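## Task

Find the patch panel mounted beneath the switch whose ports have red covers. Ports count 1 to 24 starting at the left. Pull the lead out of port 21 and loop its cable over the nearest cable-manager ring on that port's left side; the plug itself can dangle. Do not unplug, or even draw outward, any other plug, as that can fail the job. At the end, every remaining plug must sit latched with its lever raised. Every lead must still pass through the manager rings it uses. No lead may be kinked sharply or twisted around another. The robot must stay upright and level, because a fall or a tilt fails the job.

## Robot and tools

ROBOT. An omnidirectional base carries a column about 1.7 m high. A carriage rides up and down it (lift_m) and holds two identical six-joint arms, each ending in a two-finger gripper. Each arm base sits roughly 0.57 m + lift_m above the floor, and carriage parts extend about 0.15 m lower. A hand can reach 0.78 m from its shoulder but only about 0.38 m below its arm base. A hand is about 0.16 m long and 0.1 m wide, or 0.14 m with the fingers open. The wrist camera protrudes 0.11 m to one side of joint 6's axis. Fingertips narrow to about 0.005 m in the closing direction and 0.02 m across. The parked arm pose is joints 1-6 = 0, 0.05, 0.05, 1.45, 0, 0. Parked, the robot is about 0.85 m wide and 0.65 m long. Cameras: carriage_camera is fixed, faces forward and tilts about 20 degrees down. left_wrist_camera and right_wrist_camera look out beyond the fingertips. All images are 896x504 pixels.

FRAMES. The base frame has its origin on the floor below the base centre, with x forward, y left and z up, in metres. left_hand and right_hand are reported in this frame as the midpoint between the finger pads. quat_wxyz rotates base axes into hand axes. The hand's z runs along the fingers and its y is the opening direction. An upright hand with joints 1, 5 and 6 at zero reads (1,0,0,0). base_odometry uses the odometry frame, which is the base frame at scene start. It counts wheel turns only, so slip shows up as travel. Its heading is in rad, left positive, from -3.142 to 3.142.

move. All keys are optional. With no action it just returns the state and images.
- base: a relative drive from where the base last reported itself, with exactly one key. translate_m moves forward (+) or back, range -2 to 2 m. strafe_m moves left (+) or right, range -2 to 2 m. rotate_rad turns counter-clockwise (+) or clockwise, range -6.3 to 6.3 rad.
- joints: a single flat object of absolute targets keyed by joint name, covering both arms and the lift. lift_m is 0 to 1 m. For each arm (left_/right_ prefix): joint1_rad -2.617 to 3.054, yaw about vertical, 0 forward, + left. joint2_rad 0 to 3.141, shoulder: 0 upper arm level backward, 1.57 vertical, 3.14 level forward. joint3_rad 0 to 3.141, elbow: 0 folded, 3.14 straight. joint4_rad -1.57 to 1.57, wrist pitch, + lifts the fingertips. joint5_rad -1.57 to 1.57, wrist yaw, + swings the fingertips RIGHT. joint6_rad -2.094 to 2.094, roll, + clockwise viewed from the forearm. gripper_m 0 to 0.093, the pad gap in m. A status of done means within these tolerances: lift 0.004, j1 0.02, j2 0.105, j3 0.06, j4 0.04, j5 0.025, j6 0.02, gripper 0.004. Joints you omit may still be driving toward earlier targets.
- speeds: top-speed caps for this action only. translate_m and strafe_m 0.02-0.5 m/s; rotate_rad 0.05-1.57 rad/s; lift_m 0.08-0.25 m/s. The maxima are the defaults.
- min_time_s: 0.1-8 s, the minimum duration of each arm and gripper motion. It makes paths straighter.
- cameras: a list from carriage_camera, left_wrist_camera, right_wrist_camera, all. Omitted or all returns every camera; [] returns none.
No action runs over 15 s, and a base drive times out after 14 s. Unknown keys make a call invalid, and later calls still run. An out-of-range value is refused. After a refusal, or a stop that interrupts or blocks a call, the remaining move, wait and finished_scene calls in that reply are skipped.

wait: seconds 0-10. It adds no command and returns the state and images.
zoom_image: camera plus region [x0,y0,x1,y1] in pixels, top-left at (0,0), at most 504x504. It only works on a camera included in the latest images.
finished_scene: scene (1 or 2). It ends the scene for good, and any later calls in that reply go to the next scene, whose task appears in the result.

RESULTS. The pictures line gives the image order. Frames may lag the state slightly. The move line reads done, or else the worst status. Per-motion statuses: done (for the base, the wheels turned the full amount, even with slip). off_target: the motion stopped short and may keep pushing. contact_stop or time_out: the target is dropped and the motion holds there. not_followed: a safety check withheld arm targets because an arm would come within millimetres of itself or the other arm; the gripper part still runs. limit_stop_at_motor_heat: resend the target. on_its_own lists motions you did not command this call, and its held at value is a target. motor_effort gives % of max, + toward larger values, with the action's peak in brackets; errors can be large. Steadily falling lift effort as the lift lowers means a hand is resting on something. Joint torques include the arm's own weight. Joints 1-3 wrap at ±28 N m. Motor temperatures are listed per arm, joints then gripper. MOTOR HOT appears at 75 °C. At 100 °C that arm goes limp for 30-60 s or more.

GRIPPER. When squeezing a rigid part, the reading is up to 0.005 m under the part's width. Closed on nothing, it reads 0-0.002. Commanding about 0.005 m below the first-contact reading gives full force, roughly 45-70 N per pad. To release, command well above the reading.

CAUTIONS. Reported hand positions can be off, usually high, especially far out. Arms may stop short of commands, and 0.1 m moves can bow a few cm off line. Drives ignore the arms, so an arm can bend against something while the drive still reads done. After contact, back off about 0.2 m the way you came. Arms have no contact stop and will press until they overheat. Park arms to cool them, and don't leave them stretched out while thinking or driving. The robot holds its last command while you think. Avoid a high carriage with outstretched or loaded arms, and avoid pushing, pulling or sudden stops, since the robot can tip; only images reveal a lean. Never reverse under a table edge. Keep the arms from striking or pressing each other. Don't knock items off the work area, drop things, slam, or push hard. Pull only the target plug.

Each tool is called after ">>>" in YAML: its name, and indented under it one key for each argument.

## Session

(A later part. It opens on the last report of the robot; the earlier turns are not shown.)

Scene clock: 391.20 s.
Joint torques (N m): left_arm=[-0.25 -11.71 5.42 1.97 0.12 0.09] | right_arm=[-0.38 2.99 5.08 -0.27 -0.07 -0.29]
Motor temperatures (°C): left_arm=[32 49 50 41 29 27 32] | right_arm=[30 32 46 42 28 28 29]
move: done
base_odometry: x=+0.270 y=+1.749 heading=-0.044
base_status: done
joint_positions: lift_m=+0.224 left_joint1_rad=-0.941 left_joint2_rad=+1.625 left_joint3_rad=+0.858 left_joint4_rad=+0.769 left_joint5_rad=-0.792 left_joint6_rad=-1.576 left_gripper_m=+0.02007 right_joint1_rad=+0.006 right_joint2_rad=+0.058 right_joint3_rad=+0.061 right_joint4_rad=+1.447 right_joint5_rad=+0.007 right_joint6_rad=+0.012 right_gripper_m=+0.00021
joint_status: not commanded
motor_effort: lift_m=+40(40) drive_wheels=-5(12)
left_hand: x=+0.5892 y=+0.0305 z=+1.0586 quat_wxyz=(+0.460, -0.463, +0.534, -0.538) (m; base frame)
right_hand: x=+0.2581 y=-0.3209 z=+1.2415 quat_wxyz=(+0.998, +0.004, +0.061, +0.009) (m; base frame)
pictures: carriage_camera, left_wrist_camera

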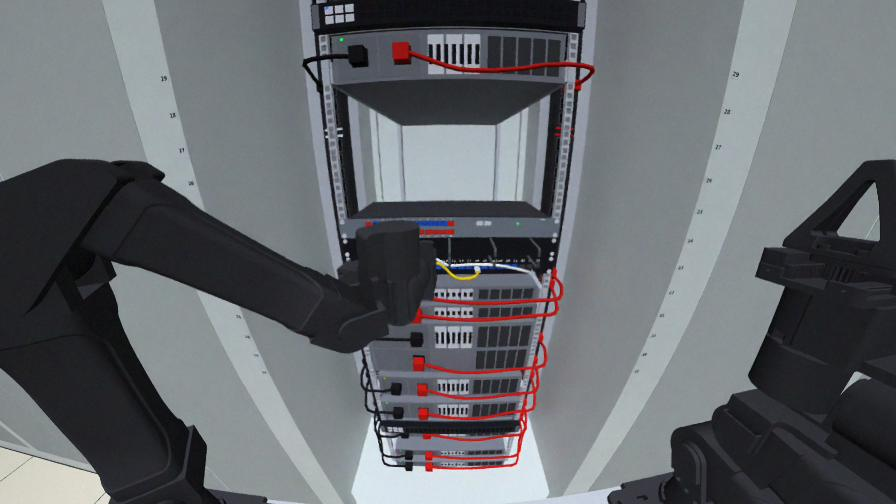

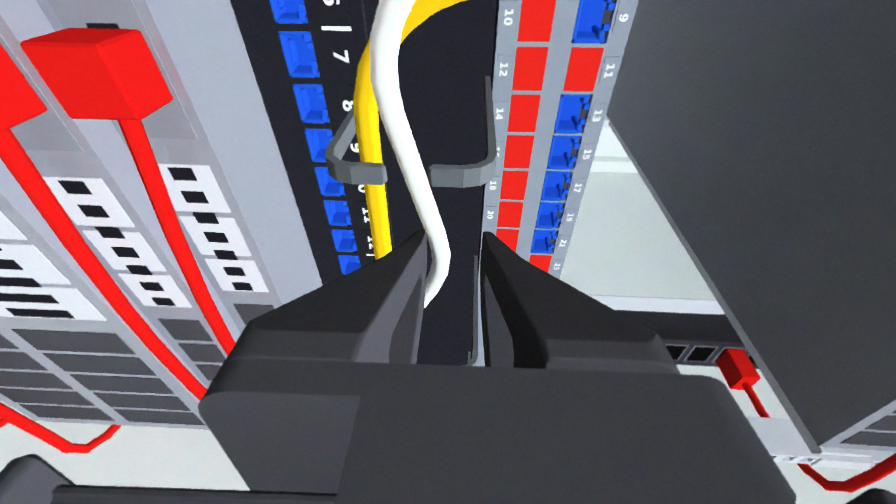

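>>> move:
  joints: {"lift_m": 0.234}
  speeds: {"lift_m": 0.08}
  cameras: []

>>> move:
  joints: {"left_gripper_m": 0.0}
  min_time_s: 1.0
  cameras: ["carriage_camera", "left_wrist_camera"]

>>> zoom_image:
  camera: "left_wrist_camera"
  region: [320, 60, 560, 300]

Scene clock: 395.23 s.
Joint torques (N m): left_arm=[-0.57 -11.04 5.85 1.98 0.11 0.09] | right_arm=[-0.36 3.17 5.35 -0.31 -0.06 -0.29]
Motor temperatures (°C): left_arm=[32 50 50 41 29 27 32] | right_arm=[30 32 46 41 28 28 29]
move: done
base_odometry: x=+0.270 y=+1.749 heading=-0.044
base_status: not commanded
joint_positions: lift_m=+0.234 left_joint1_rad=-0.941 left_joint2_rad=+1.620 left_joint3_rad=+0.854 left_joint4_rad=+0.765 left_joint5_rad=-0.792 left_joint6_rad=-1.576 left_gripper_m=+0.02007 right_joint1_rad=+0.006 right_joint2_rad=+0.056 right_joint3_rad=+0.056 right_joint4_rad=+1.447 right_joint5_rad=+0.007 right_joint6_rad=+0.011 right_gripper_m=+0.00021
joint_status: all done
motor_effort: lift_m=+39(46) drive_wheels=+4(6)
left_hand: x=+0.5884 y=+0.0314 z=+1.0686 quat_wxyz=(+0.460, -0.463, +0.535, -0.537) (m; base frame)
right_hand: x=+0.2588 y=-0.3208 z=+1.2504 quat_wxyz=(+0.998, +0.004, +0.062, +0.008) (m; base frame)
pictures: none
No camera images: "cameras" was empty.

Scene clock: 396.53 s.
Joint torques (N m): left_arm=[-0.21 -10.99 5.86 1.97 0.11 0.09] | right_arm=[-0.39 3.21 5.41 -0.29 -0.07 -0.29]
Motor temperatures (°C): left_arm=[32 50 49 41 29 27 32] | right_arm=[30 32 46 41 28 28 29]
move: off_target
base_odometry: x=+0.270 y=+1.749 heading=-0.044
base_status: not commanded
joint_positions: lift_m=+0.234 left_joint1_rad=-0.941 left_joint2_rad=+1.620 left_joint3_rad=+0.854 left_joint4_rad=+0.765 left_joint5_rad=-0.792 left_joint6_rad=-1.576 left_gripper_m=+0.00506 right_joint1_rad=+0.006 right_joint2_rad=+0.056 right_joint3_rad=+0.056 right_joint4_rad=+1.447 right_joint5_rad=+0.007 right_joint6_rad=+0.011 right_gripper_m=+0.00021
joint_status: left_gripper_m off_target (ended at +0.00509, target +0.00000)
motor_effort: lift_m=+39(39) drive_wheels=+4(5)
left_hand: x=+0.5884 y=+0.0314 z=+1.0686 quat_wxyz=(+0.460, -0.463, +0.535, -0.537) (m; base frame)
right_hand: x=+0.2588 y=-0.3208 z=+1.2504 quat_wxyz=(+0.998, +0.004, +0.062, +0.008) (m; base frame)
pictures: carriage_camera, left_wrist_camera

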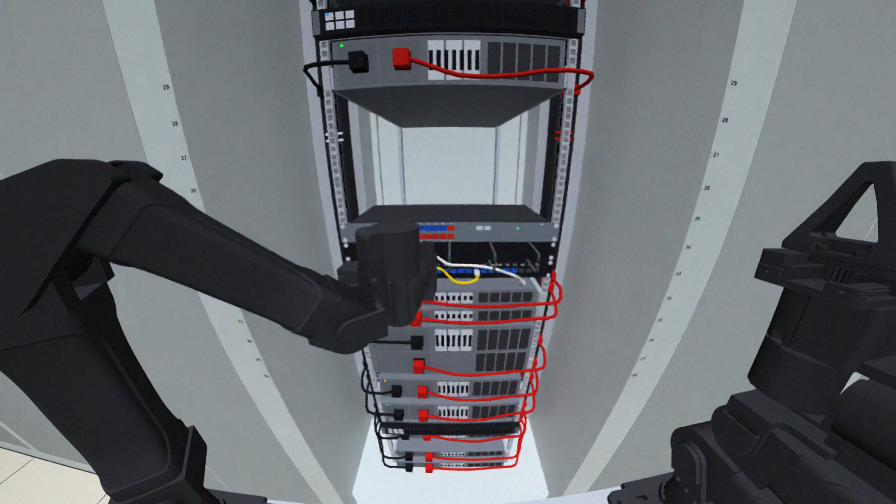

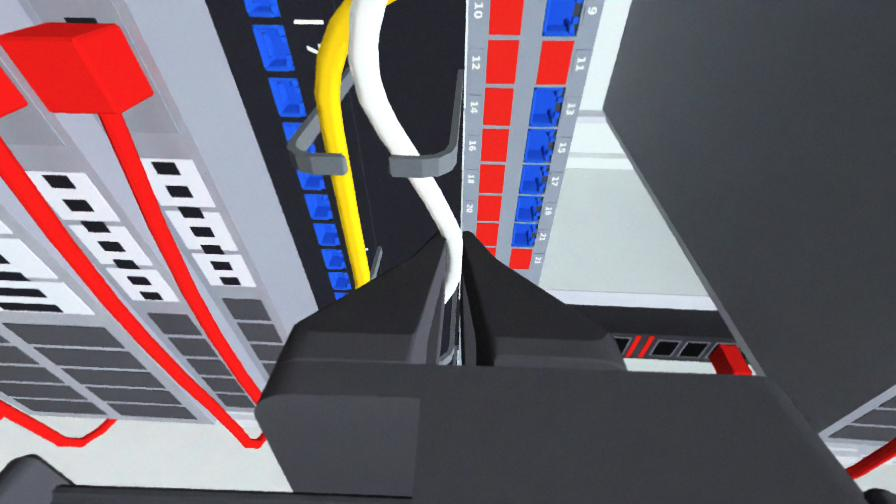

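Scaled by 2.100 from the camera's 896x504 image, which has a finer 1280x720 frame.

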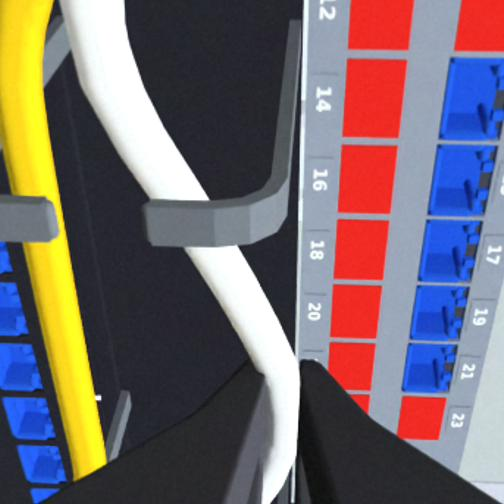

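I'll check the current state first.

>>> move:
  cameras: ["carriage_camera", "left_wrist_camera"]

>>> zoom_image:
  camera: "left_wrist_camera"
  region: [250, 100, 650, 325]

Scene clock: 398.40 s.
Joint torques (N m): left_arm=[-0.29 -10.97 5.89 1.98 0.11 0.06] | right_arm=[-0.39 3.21 5.41 -0.3 -0.06 -0.29]
Motor temperatures (°C): left_arm=[32 50 49 41 29 27 32] | right_arm=[30 32 46 41 28 28 29]
base_odometry: x=+0.270 y=+1.749 heading=-0.044
base_status: not commanded
joint_positions: lift_m=+0.234 left_joint1_rad=-0.941 left_joint2_rad=+1.620 left_joint3_rad=+0.854 left_joint4_rad=+0.765 left_joint5_rad=-0.792 left_joint6_rad=-1.576 left_gripper_m=+0.00505 right_joint1_rad=+0.006 right_joint2_rad=+0.056 right_joint3_rad=+0.056 right_joint4_rad=+1.447 right_joint5_rad=+0.007 right_joint6_rad=+0.011 right_gripper_m=+0.00021
joint_status: left_gripper_m off_target (ended at +0.00509, target +0.00000)
motor_effort: lift_m=+39(39) drive_wheels=+4(5)
left_hand: x=+0.5884 y=+0.0314 z=+1.0686 quat_wxyz=(+0.460, -0.463, +0.535, -0.537) (m; base frame)
right_hand: x=+0.2588 y=-0.3208 z=+1.2504 quat_wxyz=(+0.998, +0.004, +0.062, +0.008) (m; base frame)
pictures: carriage_camera, left_wrist_camera

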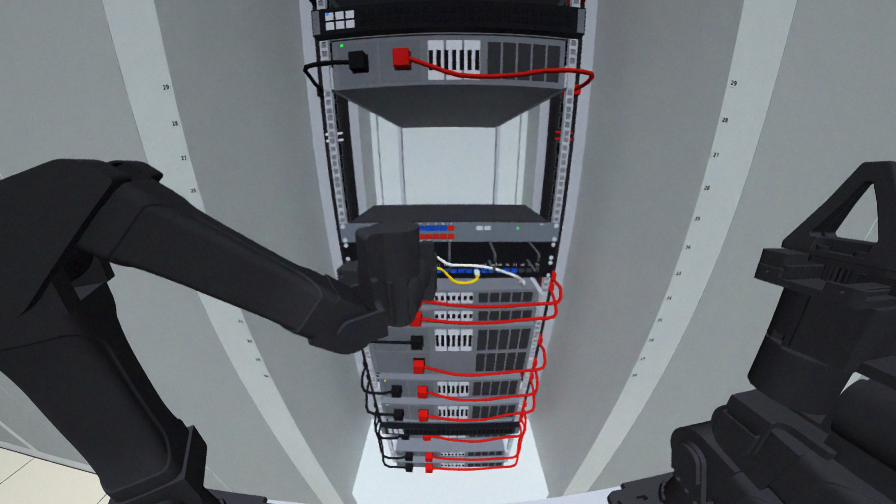

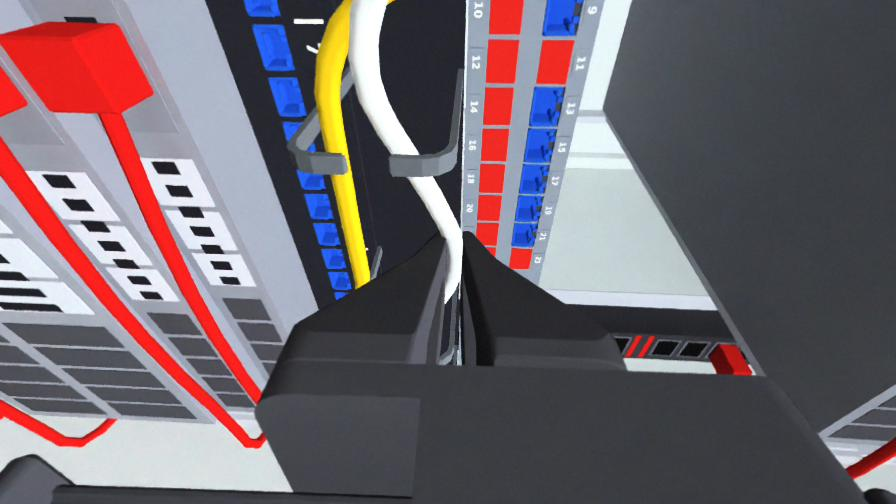

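Scaled by 1.260 from the camera's 896x504 image, which has a finer 1280x720 frame.

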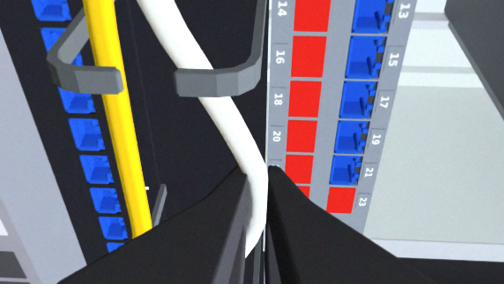

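>>> move:
  joints: {"left_gripper_m": 0.0042}
  min_time_s: 0.6
  cameras: []

>>> move:
  joints: {"lift_m": 0.226}
  base: {"translate_m": 0.006}
  speeds: {"lift_m": 0.08, "translate_m": 0.02}
  cameras: ["left_wrist_camera"]

>>> zoom_image:
  camera: "left_wrist_camera"
  region: [250, 100, 650, 325]

Scene clock: 400.07 s.
Joint torques (N m): left_arm=[-0.35 -10.88 5.87 1.97 0.11 0.08] | right_arm=[-0.39 3.21 5.41 -0.3 -0.06 -0.29]
Motor temperatures (°C): left_arm=[32 50 49 41 29 27 32] | right_arm=[30 32 46 41 28 28 29]
move: done
base_odometry: x=+0.270 y=+1.749 heading=-0.044
base_status: not commanded
joint_positions: lift_m=+0.234 left_joint1_rad=-0.941 left_joint2_rad=+1.620 left_joint3_rad=+0.854 left_joint4_rad=+0.765 left_joint5_rad=-0.792 left_joint6_rad=-1.576 left_gripper_m=+0.00505 right_joint1_rad=+0.006 right_joint2_rad=+0.056 right_joint3_rad=+0.056 right_joint4_rad=+1.447 right_joint5_rad=+0.007 right_joint6_rad=+0.011 right_gripper_m=+0.00021
joint_status: all done
motor_effort: lift_m=+39(39) drive_wheels=+3(5)
left_hand: x=+0.5884 y=+0.0314 z=+1.0686 quat_wxyz=(+0.460, -0.463, +0.535, -0.537) (m; base frame)
right_hand: x=+0.2588 y=-0.3208 z=+1.2504 quat_wxyz=(+0.998, +0.004, +0.062, +0.008) (m; base frame)
pictures: none
No camera images: "cameras" was empty.

Scene clock: 400.90 s.
Joint torques (N m): left_arm=[-0.43 -10.77 6.23 2.01 0.09 0.1] | right_arm=[-0.46 3.22 5.49 -0.34 -0.06 -0.29]
Motor temperatures (°C): left_arm=[32 50 49 41 29 27 32] | right_arm=[30 32 46 41 28 28 29]
move: done
base_odometry: x=+0.276 y=+1.749 heading=-0.044
base_status: done
joint_positions: lift_m=+0.226 left_joint1_rad=-0.940 left_joint2_rad=+1.618 left_joint3_rad=+0.853 left_joint4_rad=+0.760 left_joint5_rad=-0.790 left_joint6_rad=-1.576 left_gripper_m=+0.00503 right_joint1_rad=+0.006 right_joint2_rad=+0.055 right_joint3_rad=+0.055 right_joint4_rad=+1.451 right_joint5_rad=+0.007 right_joint6_rad=+0.011 right_gripper_m=+0.00021
joint_status: all done
motor_effort: lift_m=+39(40) drive_wheels=-3(15)
left_hand: x=+0.5885 y=+0.0319 z=+1.0599 quat_wxyz=(+0.460, -0.463, +0.536, -0.536) (m; base frame)
right_hand: x=+0.2580 y=-0.3208 z=+1.2421 quat_wxyz=(+0.998, +0.004, +0.060, +0.008) (m; base frame)
pictures: left_wrist_camera

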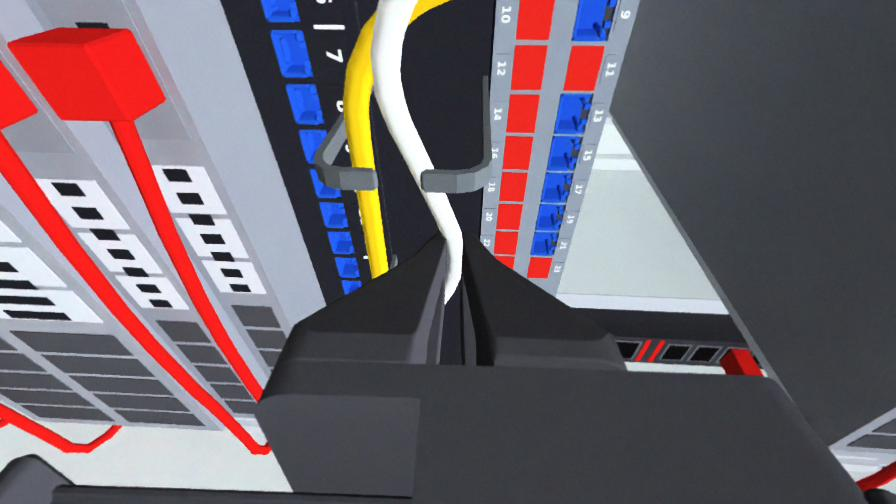

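Scaled by 1.260 from the camera's 896x504 image, which has a finer 1280x720 frame.

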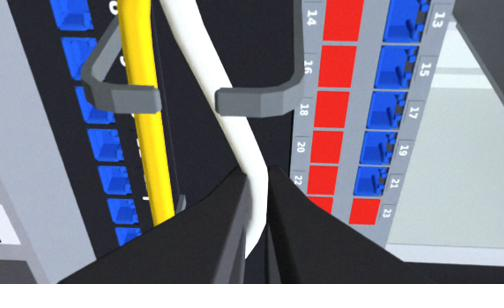

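>>> move:
  joints: {"lift_m": 0.22}
  base: {"translate_m": 0.006}
  speeds: {"lift_m": 0.08, "translate_m": 0.02}
  cameras: ["left_wrist_camera"]

>>> zoom_image:
  camera: "left_wrist_camera"
  region: [250, 100, 650, 325]

Scene clock: 402.43 s.
Joint torques (N m): left_arm=[-0.55 -10.61 6.08 2.06 0.11 0.09] | right_arm=[-0.38 3.36 5.53 -0.35 -0.06 -0.3]
Motor temperatures (°C): left_arm=[32 50 49 41 29 27 32] | right_arm=[30 31 46 41 28 28 29]
move: done
base_odometry: x=+0.282 y=+1.748 heading=-0.045
base_status: done
joint_positions: lift_m=+0.220 left_joint1_rad=-0.940 left_joint2_rad=+1.616 left_joint3_rad=+0.853 left_joint4_rad=+0.760 left_joint5_rad=-0.790 left_joint6_rad=-1.576 left_gripper_m=+0.00503 right_joint1_rad=+0.006 right_joint2_rad=+0.054 right_joint3_rad=+0.055 right_joint4_rad=+1.452 right_joint5_rad=+0.007 right_joint6_rad=+0.011 right_gripper_m=+0.00021
joint_status: all done
motor_effort: lift_m=+39(40) drive_wheels=-5(9)
left_hand: x=+0.5885 y=+0.0322 z=+1.0547 quat_wxyz=(+0.460, -0.463, +0.536, -0.536) (m; base frame)
right_hand: x=+0.2575 y=-0.3208 z=+1.2361 quat_wxyz=(+0.998, +0.004, +0.059, +0.008) (m; base frame)
pictures: left_wrist_camera

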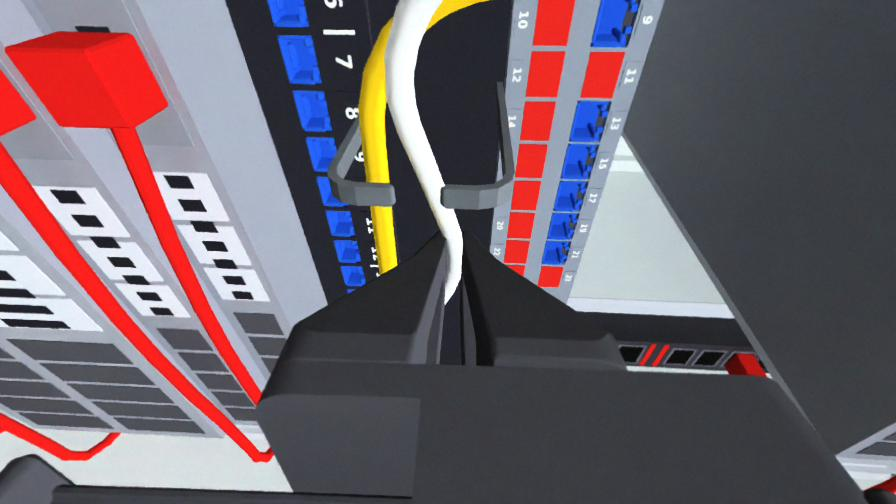

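Scaled by 1.260 from the camera's 896x504 image, which has a finer 1280x720 frame.

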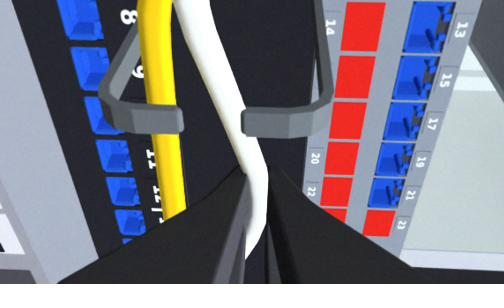

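>>> move:
  joints: {"lift_m": 0.213}
  speeds: {"lift_m": 0.08}
  cameras: ["left_wrist_camera"]

>>> zoom_image:
  camera: "left_wrist_camera"
  region: [250, 100, 650, 325]

Scene clock: 403.47 s.
Joint torques (N m): left_arm=[-0.42 -10.32 5.93 2.01 0.09 0.09] | right_arm=[-0.39 3.38 5.5 -0.36 -0.06 -0.29]
Motor temperatures (°C): left_arm=[32 50 49 41 29 27 32] | right_arm=[30 31 46 41 28 28 29]
move: done
base_odometry: x=+0.282 y=+1.748 heading=-0.045
base_status: not commanded
joint_positions: lift_m=+0.213 left_joint1_rad=-0.940 left_joint2_rad=+1.615 left_joint3_rad=+0.853 left_joint4_rad=+0.764 left_joint5_rad=-0.790 left_joint6_rad=-1.576 left_gripper_m=+0.00501 right_joint1_rad=+0.006 right_joint2_rad=+0.054 right_joint3_rad=+0.055 right_joint4_rad=+1.452 right_joint5_rad=+0.007 right_joint6_rad=+0.011 right_gripper_m=+0.00021
joint_status: all done
motor_effort: lift_m=+39(40) drive_wheels=+4(6)
left_hand: x=+0.5884 y=+0.0322 z=+1.0488 quat_wxyz=(+0.460, -0.463, +0.534, -0.538) (m; base frame)
right_hand: x=+0.2575 y=-0.3208 z=+1.2291 quat_wxyz=(+0.998, +0.004, +0.059, +0.008) (m; base frame)
pictures: left_wrist_camera

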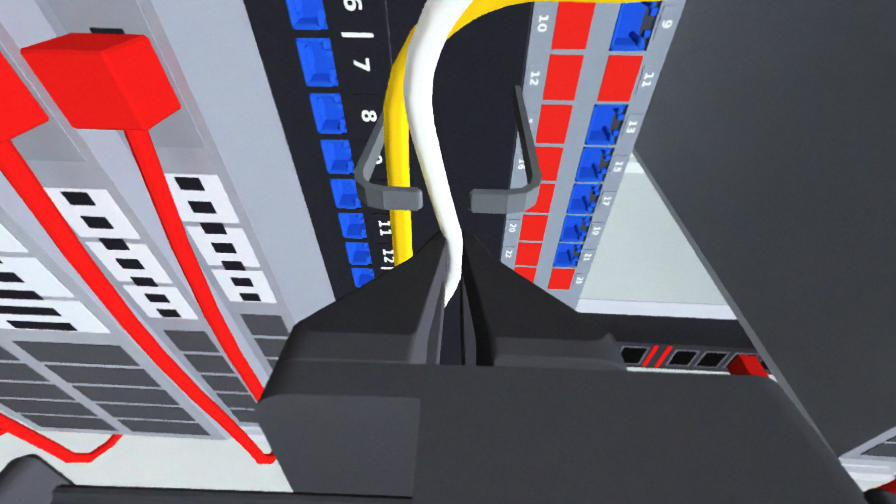

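Scaled by 1.260 from the camera's 896x504 image, which has a finer 1280x720 frame.

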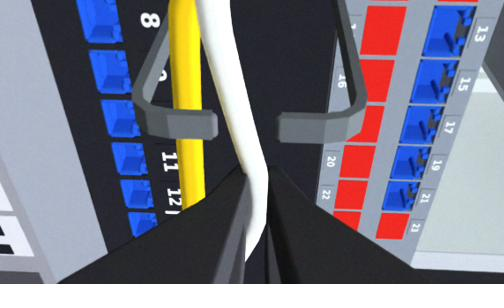

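>>> move:
  joints: {"lift_m": 0.208}
  base: {"strafe_m": 0.006}
  speeds: {"lift_m": 0.08, "strafe_m": 0.02}
  cameras: ["left_wrist_camera"]

>>> zoom_image:
  camera: "left_wrist_camera"
  region: [250, 100, 650, 325]

Scene clock: 406.93 s.
Joint torques (N m): left_arm=[-0.39 -10.39 6.01 1.92 0.04 0.1] | right_arm=[-0.18 3.44 5.65 -0.38 -0.05 -0.28]
Motor temperatures (°C): left_arm=[32 50 49 41 29 27 33] | right_arm=[30 31 46 41 28 28 29]
move: done
base_odometry: x=+0.282 y=+1.754 heading=-0.045
base_status: done
joint_positions: lift_m=+0.208 left_joint1_rad=-0.940 left_joint2_rad=+1.614 left_joint3_rad=+0.853 left_joint4_rad=+0.769 left_joint5_rad=-0.789 left_joint6_rad=-1.577 left_gripper_m=+0.00496 right_joint1_rad=+0.004 right_joint2_rad=+0.053 right_joint3_rad=+0.054 right_joint4_rad=+1.452 right_joint5_rad=+0.006 right_joint6_rad=+0.011 right_gripper_m=+0.00021
joint_status: all done
motor_effort: lift_m=+38(40) drive_wheels=-4(9)
left_hand: x=+0.5882 y=+0.0321 z=+1.0452 quat_wxyz=(+0.459, -0.463, +0.532, -0.540) (m; base frame)
right_hand: x=+0.2576 y=-0.3207 z=+1.2238 quat_wxyz=(+0.998, +0.003, +0.059, +0.007) (m; base frame)
pictures: left_wrist_camera

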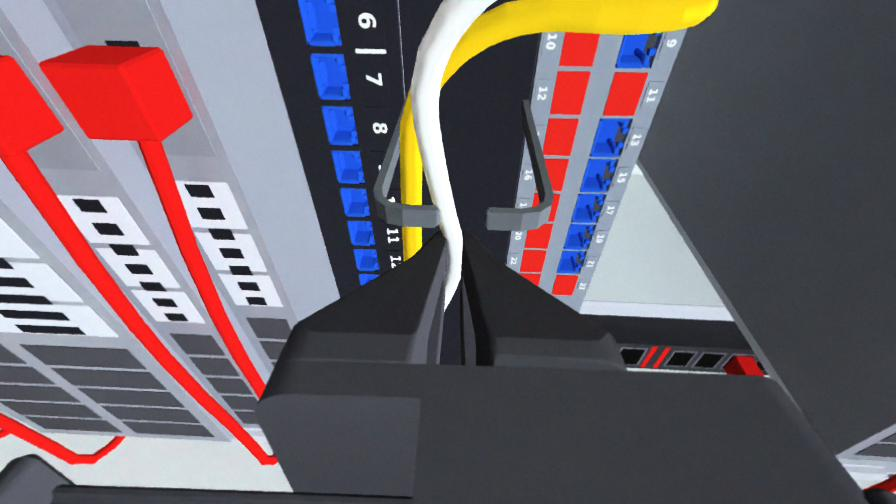

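Scaled by 1.260 from the camera's 896x504 image, which has a finer 1280x720 frame.

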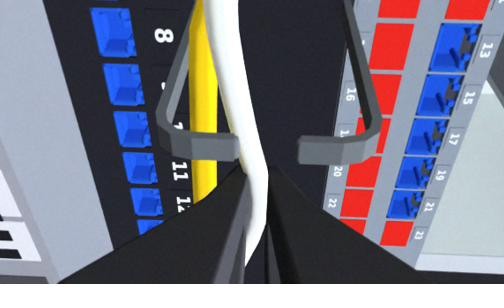

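>>> move:
  joints: {"lift_m": 0.204}
  base: {"translate_m": 0.003}
  speeds: {"lift_m": 0.08, "translate_m": 0.02}
  cameras: ["left_wrist_camera"]

>>> zoom_image:
  camera: "left_wrist_camera"
  region: [250, 100, 650, 325]

Scene clock: 408.83 s.
Joint torques (N m): left_arm=[-0.47 -10.22 6.06 1.88 0.07 0.1] | right_arm=[-0.16 3.58 5.68 -0.36 -0.05 -0.28]
Motor temperatures (°C): left_arm=[32 50 49 41 29 27 33] | right_arm=[30 31 46 40 28 28 29]
move: done
base_odometry: x=+0.285 y=+1.754 heading=-0.046
base_status: done
joint_positions: lift_m=+0.204 left_joint1_rad=-0.940 left_joint2_rad=+1.613 left_joint3_rad=+0.853 left_joint4_rad=+0.775 left_joint5_rad=-0.789 left_joint6_rad=-1.577 left_gripper_m=+0.00496 right_joint1_rad=+0.004 right_joint2_rad=+0.052 right_joint3_rad=+0.053 right_joint4_rad=+1.452 right_joint5_rad=+0.006 right_joint6_rad=+0.011 right_gripper_m=+0.00021
joint_status: all done
motor_effort: lift_m=+39(39) drive_wheels=+2(9)
left_hand: x=+0.5881 y=+0.0323 z=+1.0428 quat_wxyz=(+0.459, -0.463, +0.530, -0.543) (m; base frame)
right_hand: x=+0.2573 y=-0.3207 z=+1.2198 quat_wxyz=(+0.998, +0.003, +0.059, +0.007) (m; base frame)
pictures: left_wrist_camera

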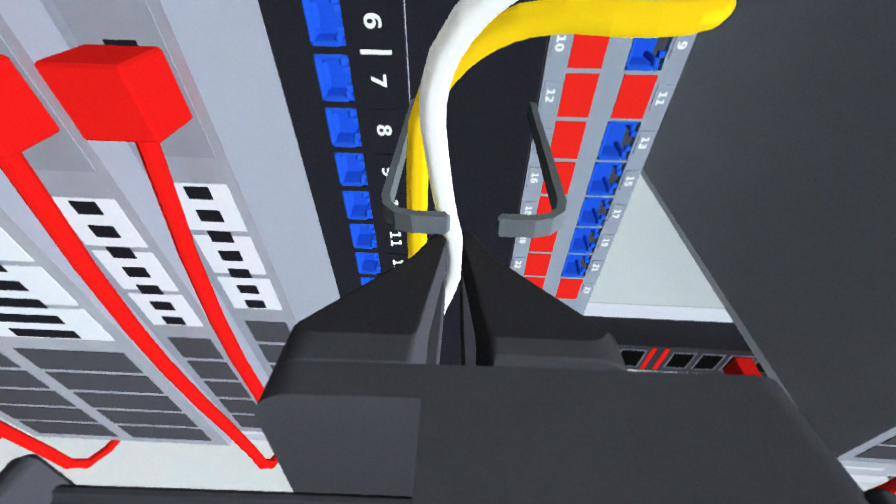

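Scaled by 1.260 from the camera's 896x504 image, which has a finer 1280x720 frame.

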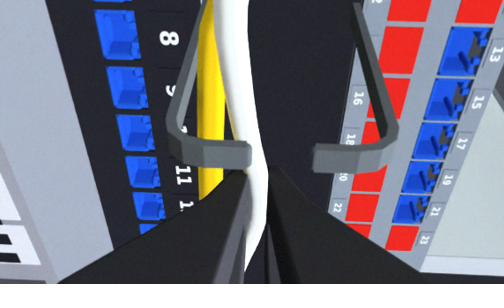

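>>> move:
  joints: {"left_gripper_m": 0.0085}
  min_time_s: 1.0
  cameras: ["left_wrist_camera"]

>>> zoom_image:
  camera: "left_wrist_camera"
  region: [250, 100, 650, 325]

Scene clock: 410.43 s.
Joint torques (N m): left_arm=[-0.42 -10.3 6.02 1.83 0.12 0.1] | right_arm=[-0.18 3.55 5.67 -0.36 -0.05 -0.29]
Motor temperatures (°C): left_arm=[32 49 48 41 29 27 33] | right_arm=[30 31 46 40 28 28 29]
move: done
base_odometry: x=+0.285 y=+1.754 heading=-0.046
base_status: not commanded
joint_positions: lift_m=+0.204 left_joint1_rad=-0.940 left_joint2_rad=+1.613 left_joint3_rad=+0.853 left_joint4_rad=+0.775 left_joint5_rad=-0.789 left_joint6_rad=-1.577 left_gripper_m=+0.00846 right_joint1_rad=+0.004 right_joint2_rad=+0.052 right_joint3_rad=+0.053 right_joint4_rad=+1.452 right_joint5_rad=+0.006 right_joint6_rad=+0.011 right_gripper_m=+0.00021
joint_status: all done
motor_effort: lift_m=+39(39) drive_wheels=+3(3)
left_hand: x=+0.5881 y=+0.0323 z=+1.0428 quat_wxyz=(+0.459, -0.463, +0.530, -0.543) (m; base frame)
right_hand: x=+0.2573 y=-0.3207 z=+1.2198 quat_wxyz=(+0.998, +0.003, +0.059, +0.007) (m; base frame)
pictures: left_wrist_camera

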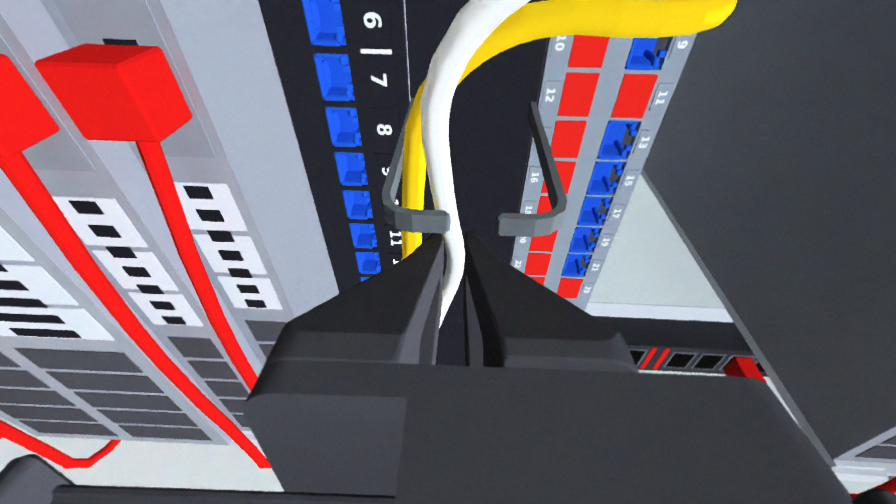

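Scaled by 1.260 from the camera's 896x504 image, which has a finer 1280x720 frame.

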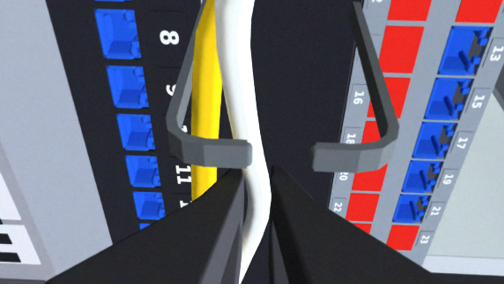

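>>> move:
  joints: {"left_gripper_m": 0.0125, "lift_m": 0.206}
  min_time_s: 1.2
  speeds: {"lift_m": 0.08}
  cameras: ["left_wrist_camera"]

>>> zoom_image:
  camera: "left_wrist_camera"
  region: [250, 100, 650, 325]

Scene clock: 412.13 s.
Joint torques (N m): left_arm=[-0.46 -10.21 5.94 1.84 0.11 0.09] | right_arm=[-0.14 3.58 5.68 -0.37 -0.05 -0.29]
Motor temperatures (°C): left_arm=[32 49 48 41 29 27 32] | right_arm=[30 31 46 40 28 28 29]
move: done
base_odometry: x=+0.285 y=+1.754 heading=-0.046
base_status: not commanded
joint_positions: lift_m=+0.206 left_joint1_rad=-0.940 left_joint2_rad=+1.613 left_joint3_rad=+0.853 left_joint4_rad=+0.775 left_joint5_rad=-0.789 left_joint6_rad=-1.577 left_gripper_m=+0.01244 right_joint1_rad=+0.004 right_joint2_rad=+0.052 right_joint3_rad=+0.053 right_joint4_rad=+1.452 right_joint5_rad=+0.006 right_joint6_rad=+0.011 right_gripper_m=+0.00021
joint_status: all done
motor_effort: lift_m=+39(45) drive_wheels=+1(4)
left_hand: x=+0.5880 y=+0.0323 z=+1.0449 quat_wxyz=(+0.459, -0.463, +0.530, -0.543) (m; base frame)
right_hand: x=+0.2573 y=-0.3207 z=+1.2217 quat_wxyz=(+0.998, +0.003, +0.059, +0.007) (m; base frame)
pictures: left_wrist_camera

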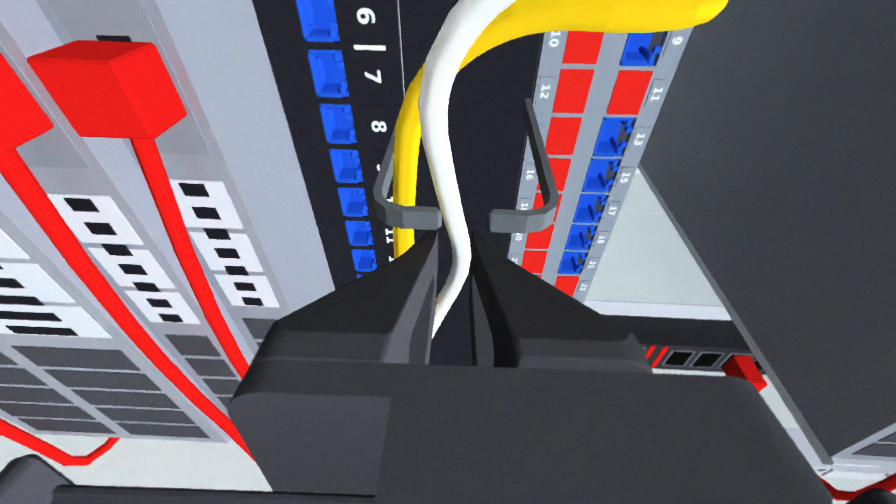

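Scaled by 1.260 from the camera's 896x504 image, which has a finer 1280x720 frame.

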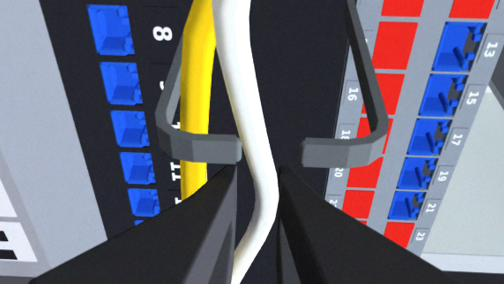

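>>> move:
  joints: {"left_gripper_m": 0.019, "lift_m": 0.21}
  min_time_s: 1.5
  speeds: {"lift_m": 0.08}
  cameras: ["left_wrist_camera"]

>>> zoom_image:
  camera: "left_wrist_camera"
  region: [250, 100, 650, 325]

Scene clock: 416.83 s.
Joint torques (N m): left_arm=[-0.53 -10.1 5.97 1.87 0.08 0.09] | right_arm=[-0.17 3.56 5.71 -0.36 -0.05 -0.29]
Motor temperatures (°C): left_arm=[32 49 48 41 29 27 32] | right_arm=[30 31 45 40 28 28 28]
move: done
base_odometry: x=+0.285 y=+1.754 heading=-0.046
base_status: not commanded
joint_positions: lift_m=+0.210 left_joint1_rad=-0.940 left_joint2_rad=+1.612 left_joint3_rad=+0.853 left_joint4_rad=+0.771 left_joint5_rad=-0.789 left_joint6_rad=-1.577 left_gripper_m=+0.01893 right_joint1_rad=+0.004 right_joint2_rad=+0.052 right_joint3_rad=+0.053 right_joint4_rad=+1.451 right_joint5_rad=+0.006 right_joint6_rad=+0.011 right_gripper_m=+0.00021
joint_status: all done
motor_effort: lift_m=+38(47) drive_wheels=+3(4)
left_hand: x=+0.5879 y=+0.0324 z=+1.0488 quat_wxyz=(+0.459, -0.463, +0.530, -0.542) (m; base frame)
right_hand: x=+0.2574 y=-0.3207 z=+1.2258 quat_wxyz=(+0.998, +0.003, +0.059, +0.007) (m; base frame)
pictures: left_wrist_camera

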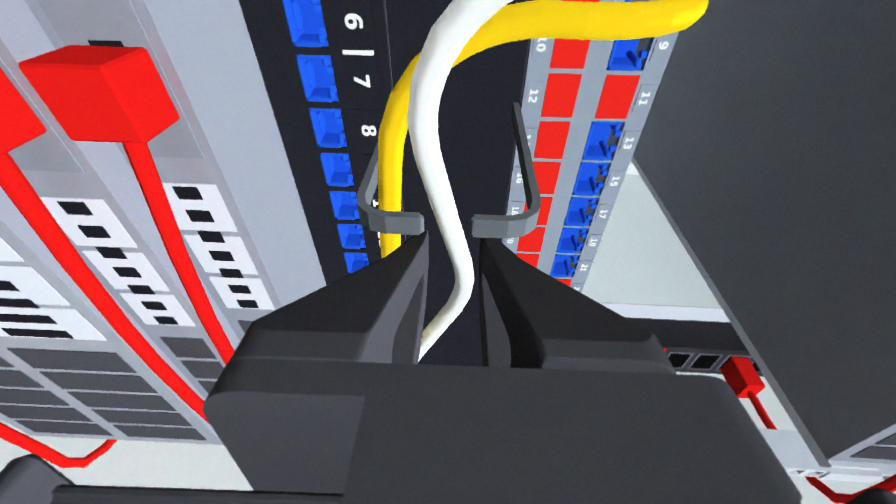

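Scaled by 1.260 from the camera's 896x504 image, which has a finer 1280x720 frame.

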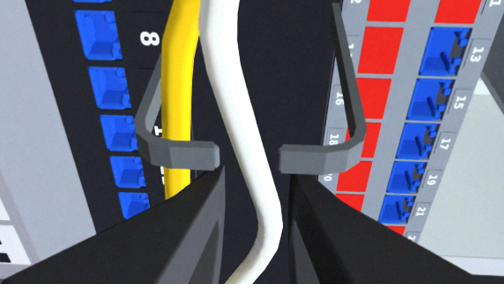

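>>> move:
  base: {"translate_m": -0.06}
  speeds: {"translate_m": 0.03}
  cameras: ["left_wrist_camera", "carriage_camera"]

>>> zoom_image:
  camera: "left_wrist_camera"
  region: [250, 150, 650, 375]

>>> zoom_image:
  camera: "carriage_camera"
  region: [400, 215, 560, 305]

Scene clock: 421.30 s.
Joint torques (N m): left_arm=[-0.51 -10.07 6.02 1.89 0.08 0.08] | right_arm=[-0.16 3.54 5.67 -0.34 -0.05 -0.28]
Motor temperatures (°C): left_arm=[32 48 48 41 29 27 32] | right_arm=[30 31 45 40 28 28 28]
move: done
base_odometry: x=+0.225 y=+1.757 heading=-0.045
base_status: done
joint_positions: lift_m=+0.210 left_joint1_rad=-0.940 left_joint2_rad=+1.612 left_joint3_rad=+0.853 left_joint4_rad=+0.769 left_joint5_rad=-0.788 left_joint6_rad=-1.577 left_gripper_m=+0.01893 right_joint1_rad=+0.004 right_joint2_rad=+0.052 right_joint3_rad=+0.053 right_joint4_rad=+1.451 right_joint5_rad=+0.006 right_joint6_rad=+0.011 right_gripper_m=+0.00021
joint_status: not commanded
motor_effort: lift_m=+38(39) drive_wheels=-6(12)
left_hand: x=+0.5880 y=+0.0324 z=+1.0485 quat_wxyz=(+0.459, -0.463, +0.531, -0.542) (m; base frame)
right_hand: x=+0.2576 y=-0.3207 z=+1.2257 quat_wxyz=(+0.998, +0.003, +0.060, +0.007) (m; base frame)
pictures: carriage_camera, left_wrist_camera

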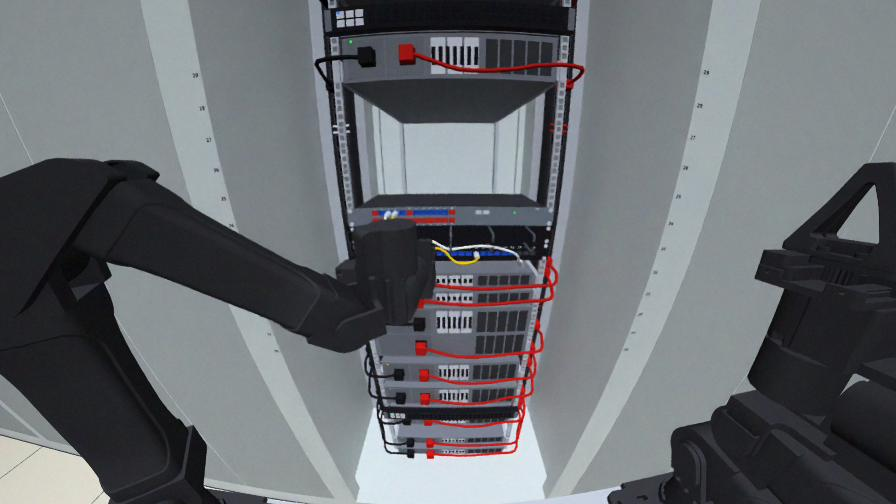

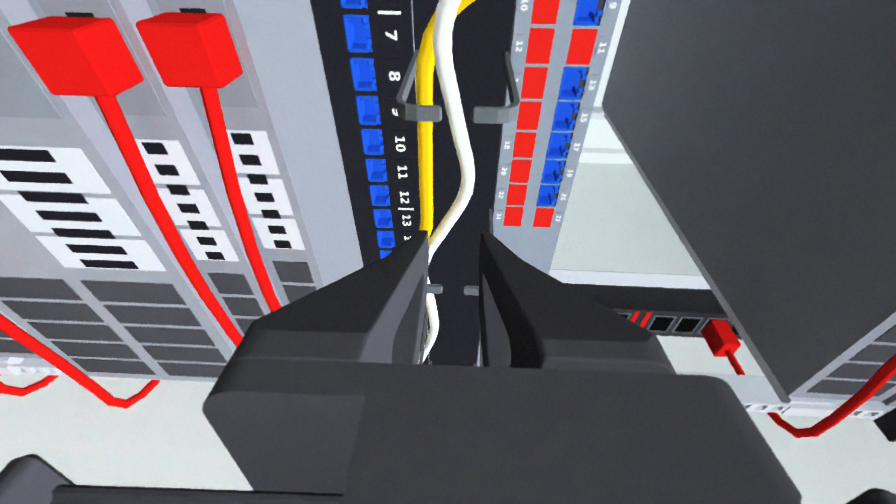

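Scaled by 1.260 from the camera's 896x504 image, which has a finer 1280x720 frame.

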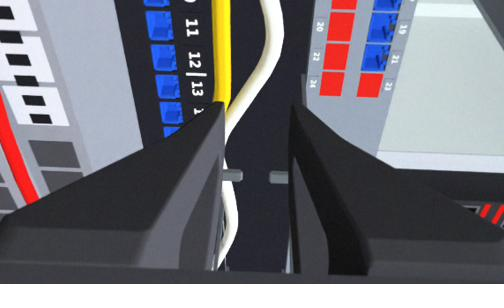

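Scaled by 3.150 from the camera's 896x504 image, which has a finer 1280x720 frame.

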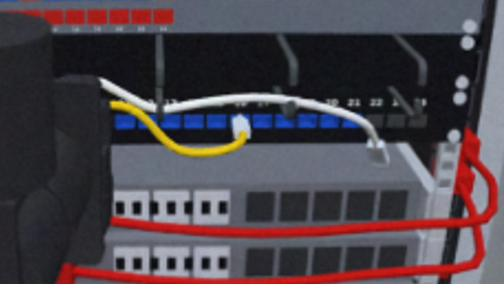

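>>> zoom_image:
  camera: "left_wrist_camera"
  region: [360, 0, 560, 200]

>>> zoom_image:
  camera: "carriage_camera"
  region: [420, 225, 550, 285]

Scaled by 2.520 from the camera's 896x504 image, which has a finer 1280x720 frame.

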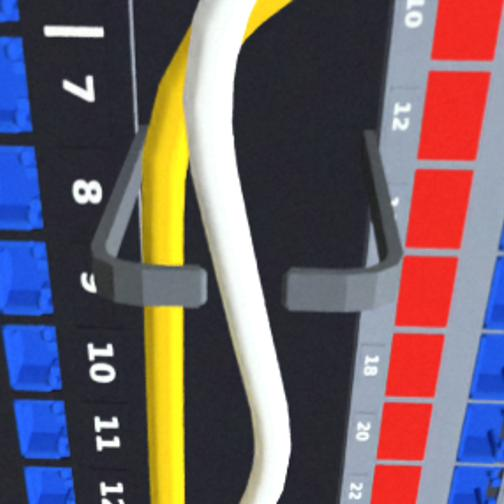

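Scaled by 3.877 from the camera's 896x504 image, which has a finer 1280x720 frame.

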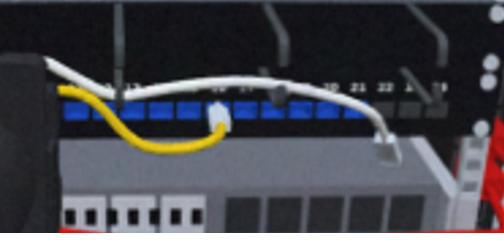

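>>> move:
  base: {"translate_m": -0.2}
  speeds: {"translate_m": 0.15}
  cameras: ["carriage_camera"]

>>> move:
  joints: {"left_joint1_rad": 0.0, "left_joint2_rad": 0.05, "left_joint3_rad": 0.05, "left_joint4_rad": 1.45, "left_joint5_rad": 0.0, "left_joint6_rad": 0.0, "left_gripper_m": 0.0}
  min_time_s: 3.0
  cameras: ["carriage_camera"]

>>> zoom_image:
  camera: "carriage_camera"
  region: [340, 190, 560, 290]

Scene clock: 429.10 s.
Joint torques (N m): left_arm=[-0.62 -10.07 6.08 1.94 0.1 0.1] | right_arm=[-0.16 3.51 5.65 -0.37 -0.05 -0.29]
Motor temperatures (°C): left_arm=[32 47 48 41 29 27 32] | right_arm=[30 31 45 39 28 28 28]
move: done
base_odometry: x=+0.025 y=+1.766 heading=-0.046
base_status: done
joint_positions: lift_m=+0.210 left_joint1_rad=-0.940 left_joint2_rad=+1.612 left_joint3_rad=+0.853 left_joint4_rad=+0.769 left_joint5_rad=-0.788 left_joint6_rad=-1.577 left_gripper_m=+0.01893 right_joint1_rad=+0.004 right_joint2_rad=+0.052 right_joint3_rad=+0.053 right_joint4_rad=+1.450 right_joint5_rad=+0.006 right_joint6_rad=+0.011 right_gripper_m=+0.00021
joint_status: not commanded
motor_effort: lift_m=+39(39) drive_wheels=-5(14)
left_hand: x=+0.5879 y=+0.0322 z=+1.0483 quat_wxyz=(+0.459, -0.462, +0.532, -0.542) (m; base frame)
right_hand: x=+0.2577 y=-0.3207 z=+1.2257 quat_wxyz=(+0.998, +0.003, +0.060, +0.007) (m; base frame)
pictures: carriage_camera

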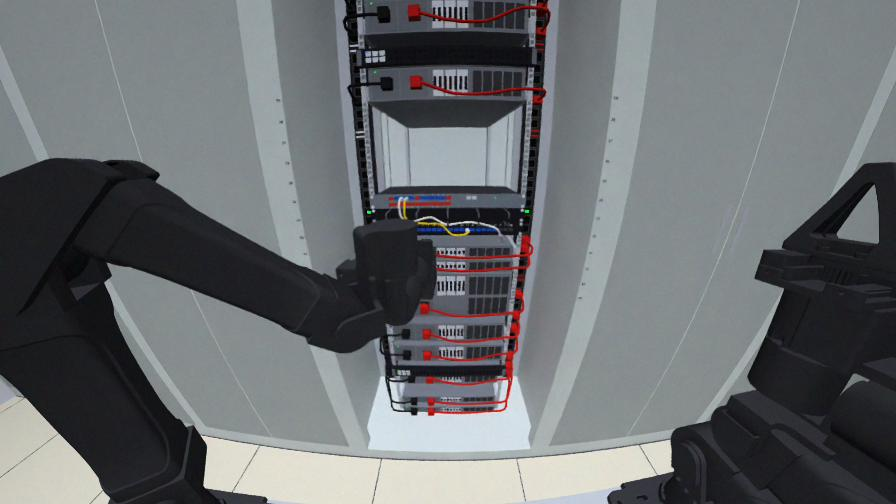

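Scene clock: 432.43 s.
Joint torques (N m): left_arm=[0.17 3.54 4.36 -0.03 0.18 0.14] | right_arm=[-0.18 3.55 5.68 -0.34 -0.04 -0.29]
Motor temperatures (°C): left_arm=[32 46 47 41 29 27 32] | right_arm=[30 31 45 39 28 28 28]
move: done
base_odometry: x=+0.026 y=+1.766 heading=-0.046
base_status: not commanded
joint_positions: lift_m=+0.210 left_joint1_rad=-0.006 left_joint2_rad=+0.061 left_joint3_rad=+0.069 left_joint4_rad=+1.442 left_joint5_rad=-0.011 left_joint6_rad=-0.008 left_gripper_m=+0.00053 right_joint1_rad=+0.004 right_joint2_rad=+0.052 right_joint3_rad=+0.053 right_joint4_rad=+1.450 right_joint5_rad=+0.006 right_joint6_rad=+0.011 right_gripper_m=+0.00021
joint_status: all done
motor_effort: lift_m=+38(39) drive_wheels=-5(8)
left_hand: x=+0.2579 y=+0.3216 z=+1.2296 quat_wxyz=(+0.998, -0.006, +0.061, -0.007) (m; base frame)
right_hand: x=+0.2577 y=-0.3207 z=+1.2257 quat_wxyz=(+0.998, +0.003, +0.060, +0.007) (m; base frame)
pictures: carriage_camera

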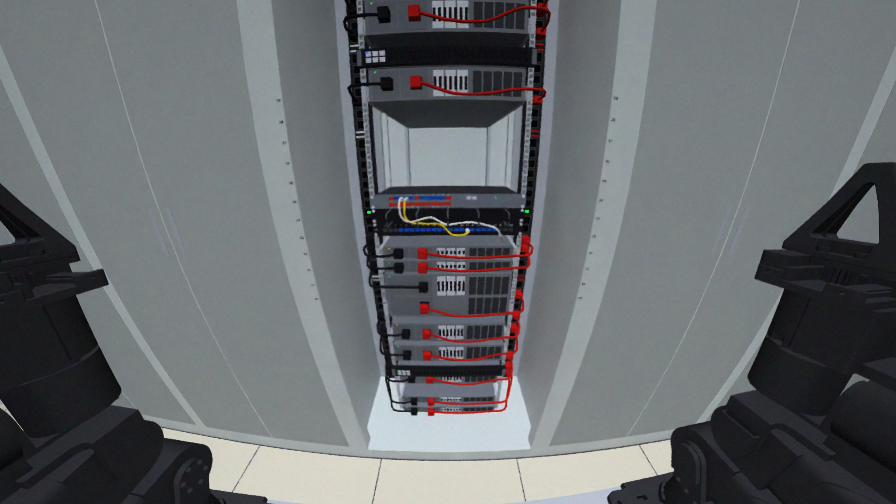

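Scaled by 2.291 from the camera's 896x504 image, which has a finer 1280x720 frame.

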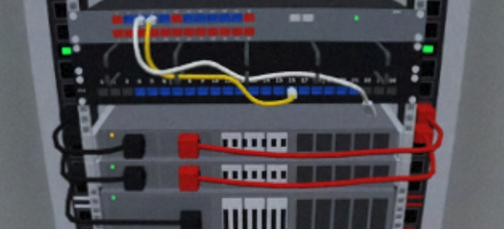

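>>> zoom_image:
  camera: "carriage_camera"
  region: [380, 195, 480, 245]

>>> zoom_image:
  camera: "carriage_camera"
  region: [430, 195, 530, 245]

Scaled by 5.040 from the camera's 896x504 image, which has a finer 1280x720 frame.

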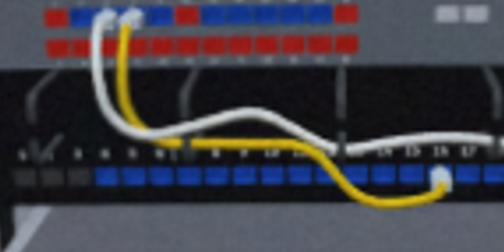

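Scaled by 5.040 from the camera's 896x504 image, which has a finer 1280x720 frame.

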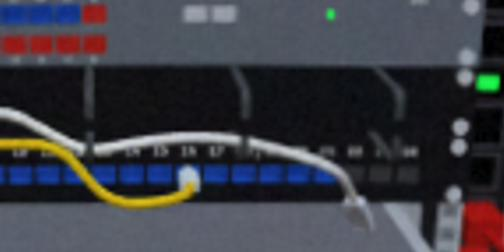

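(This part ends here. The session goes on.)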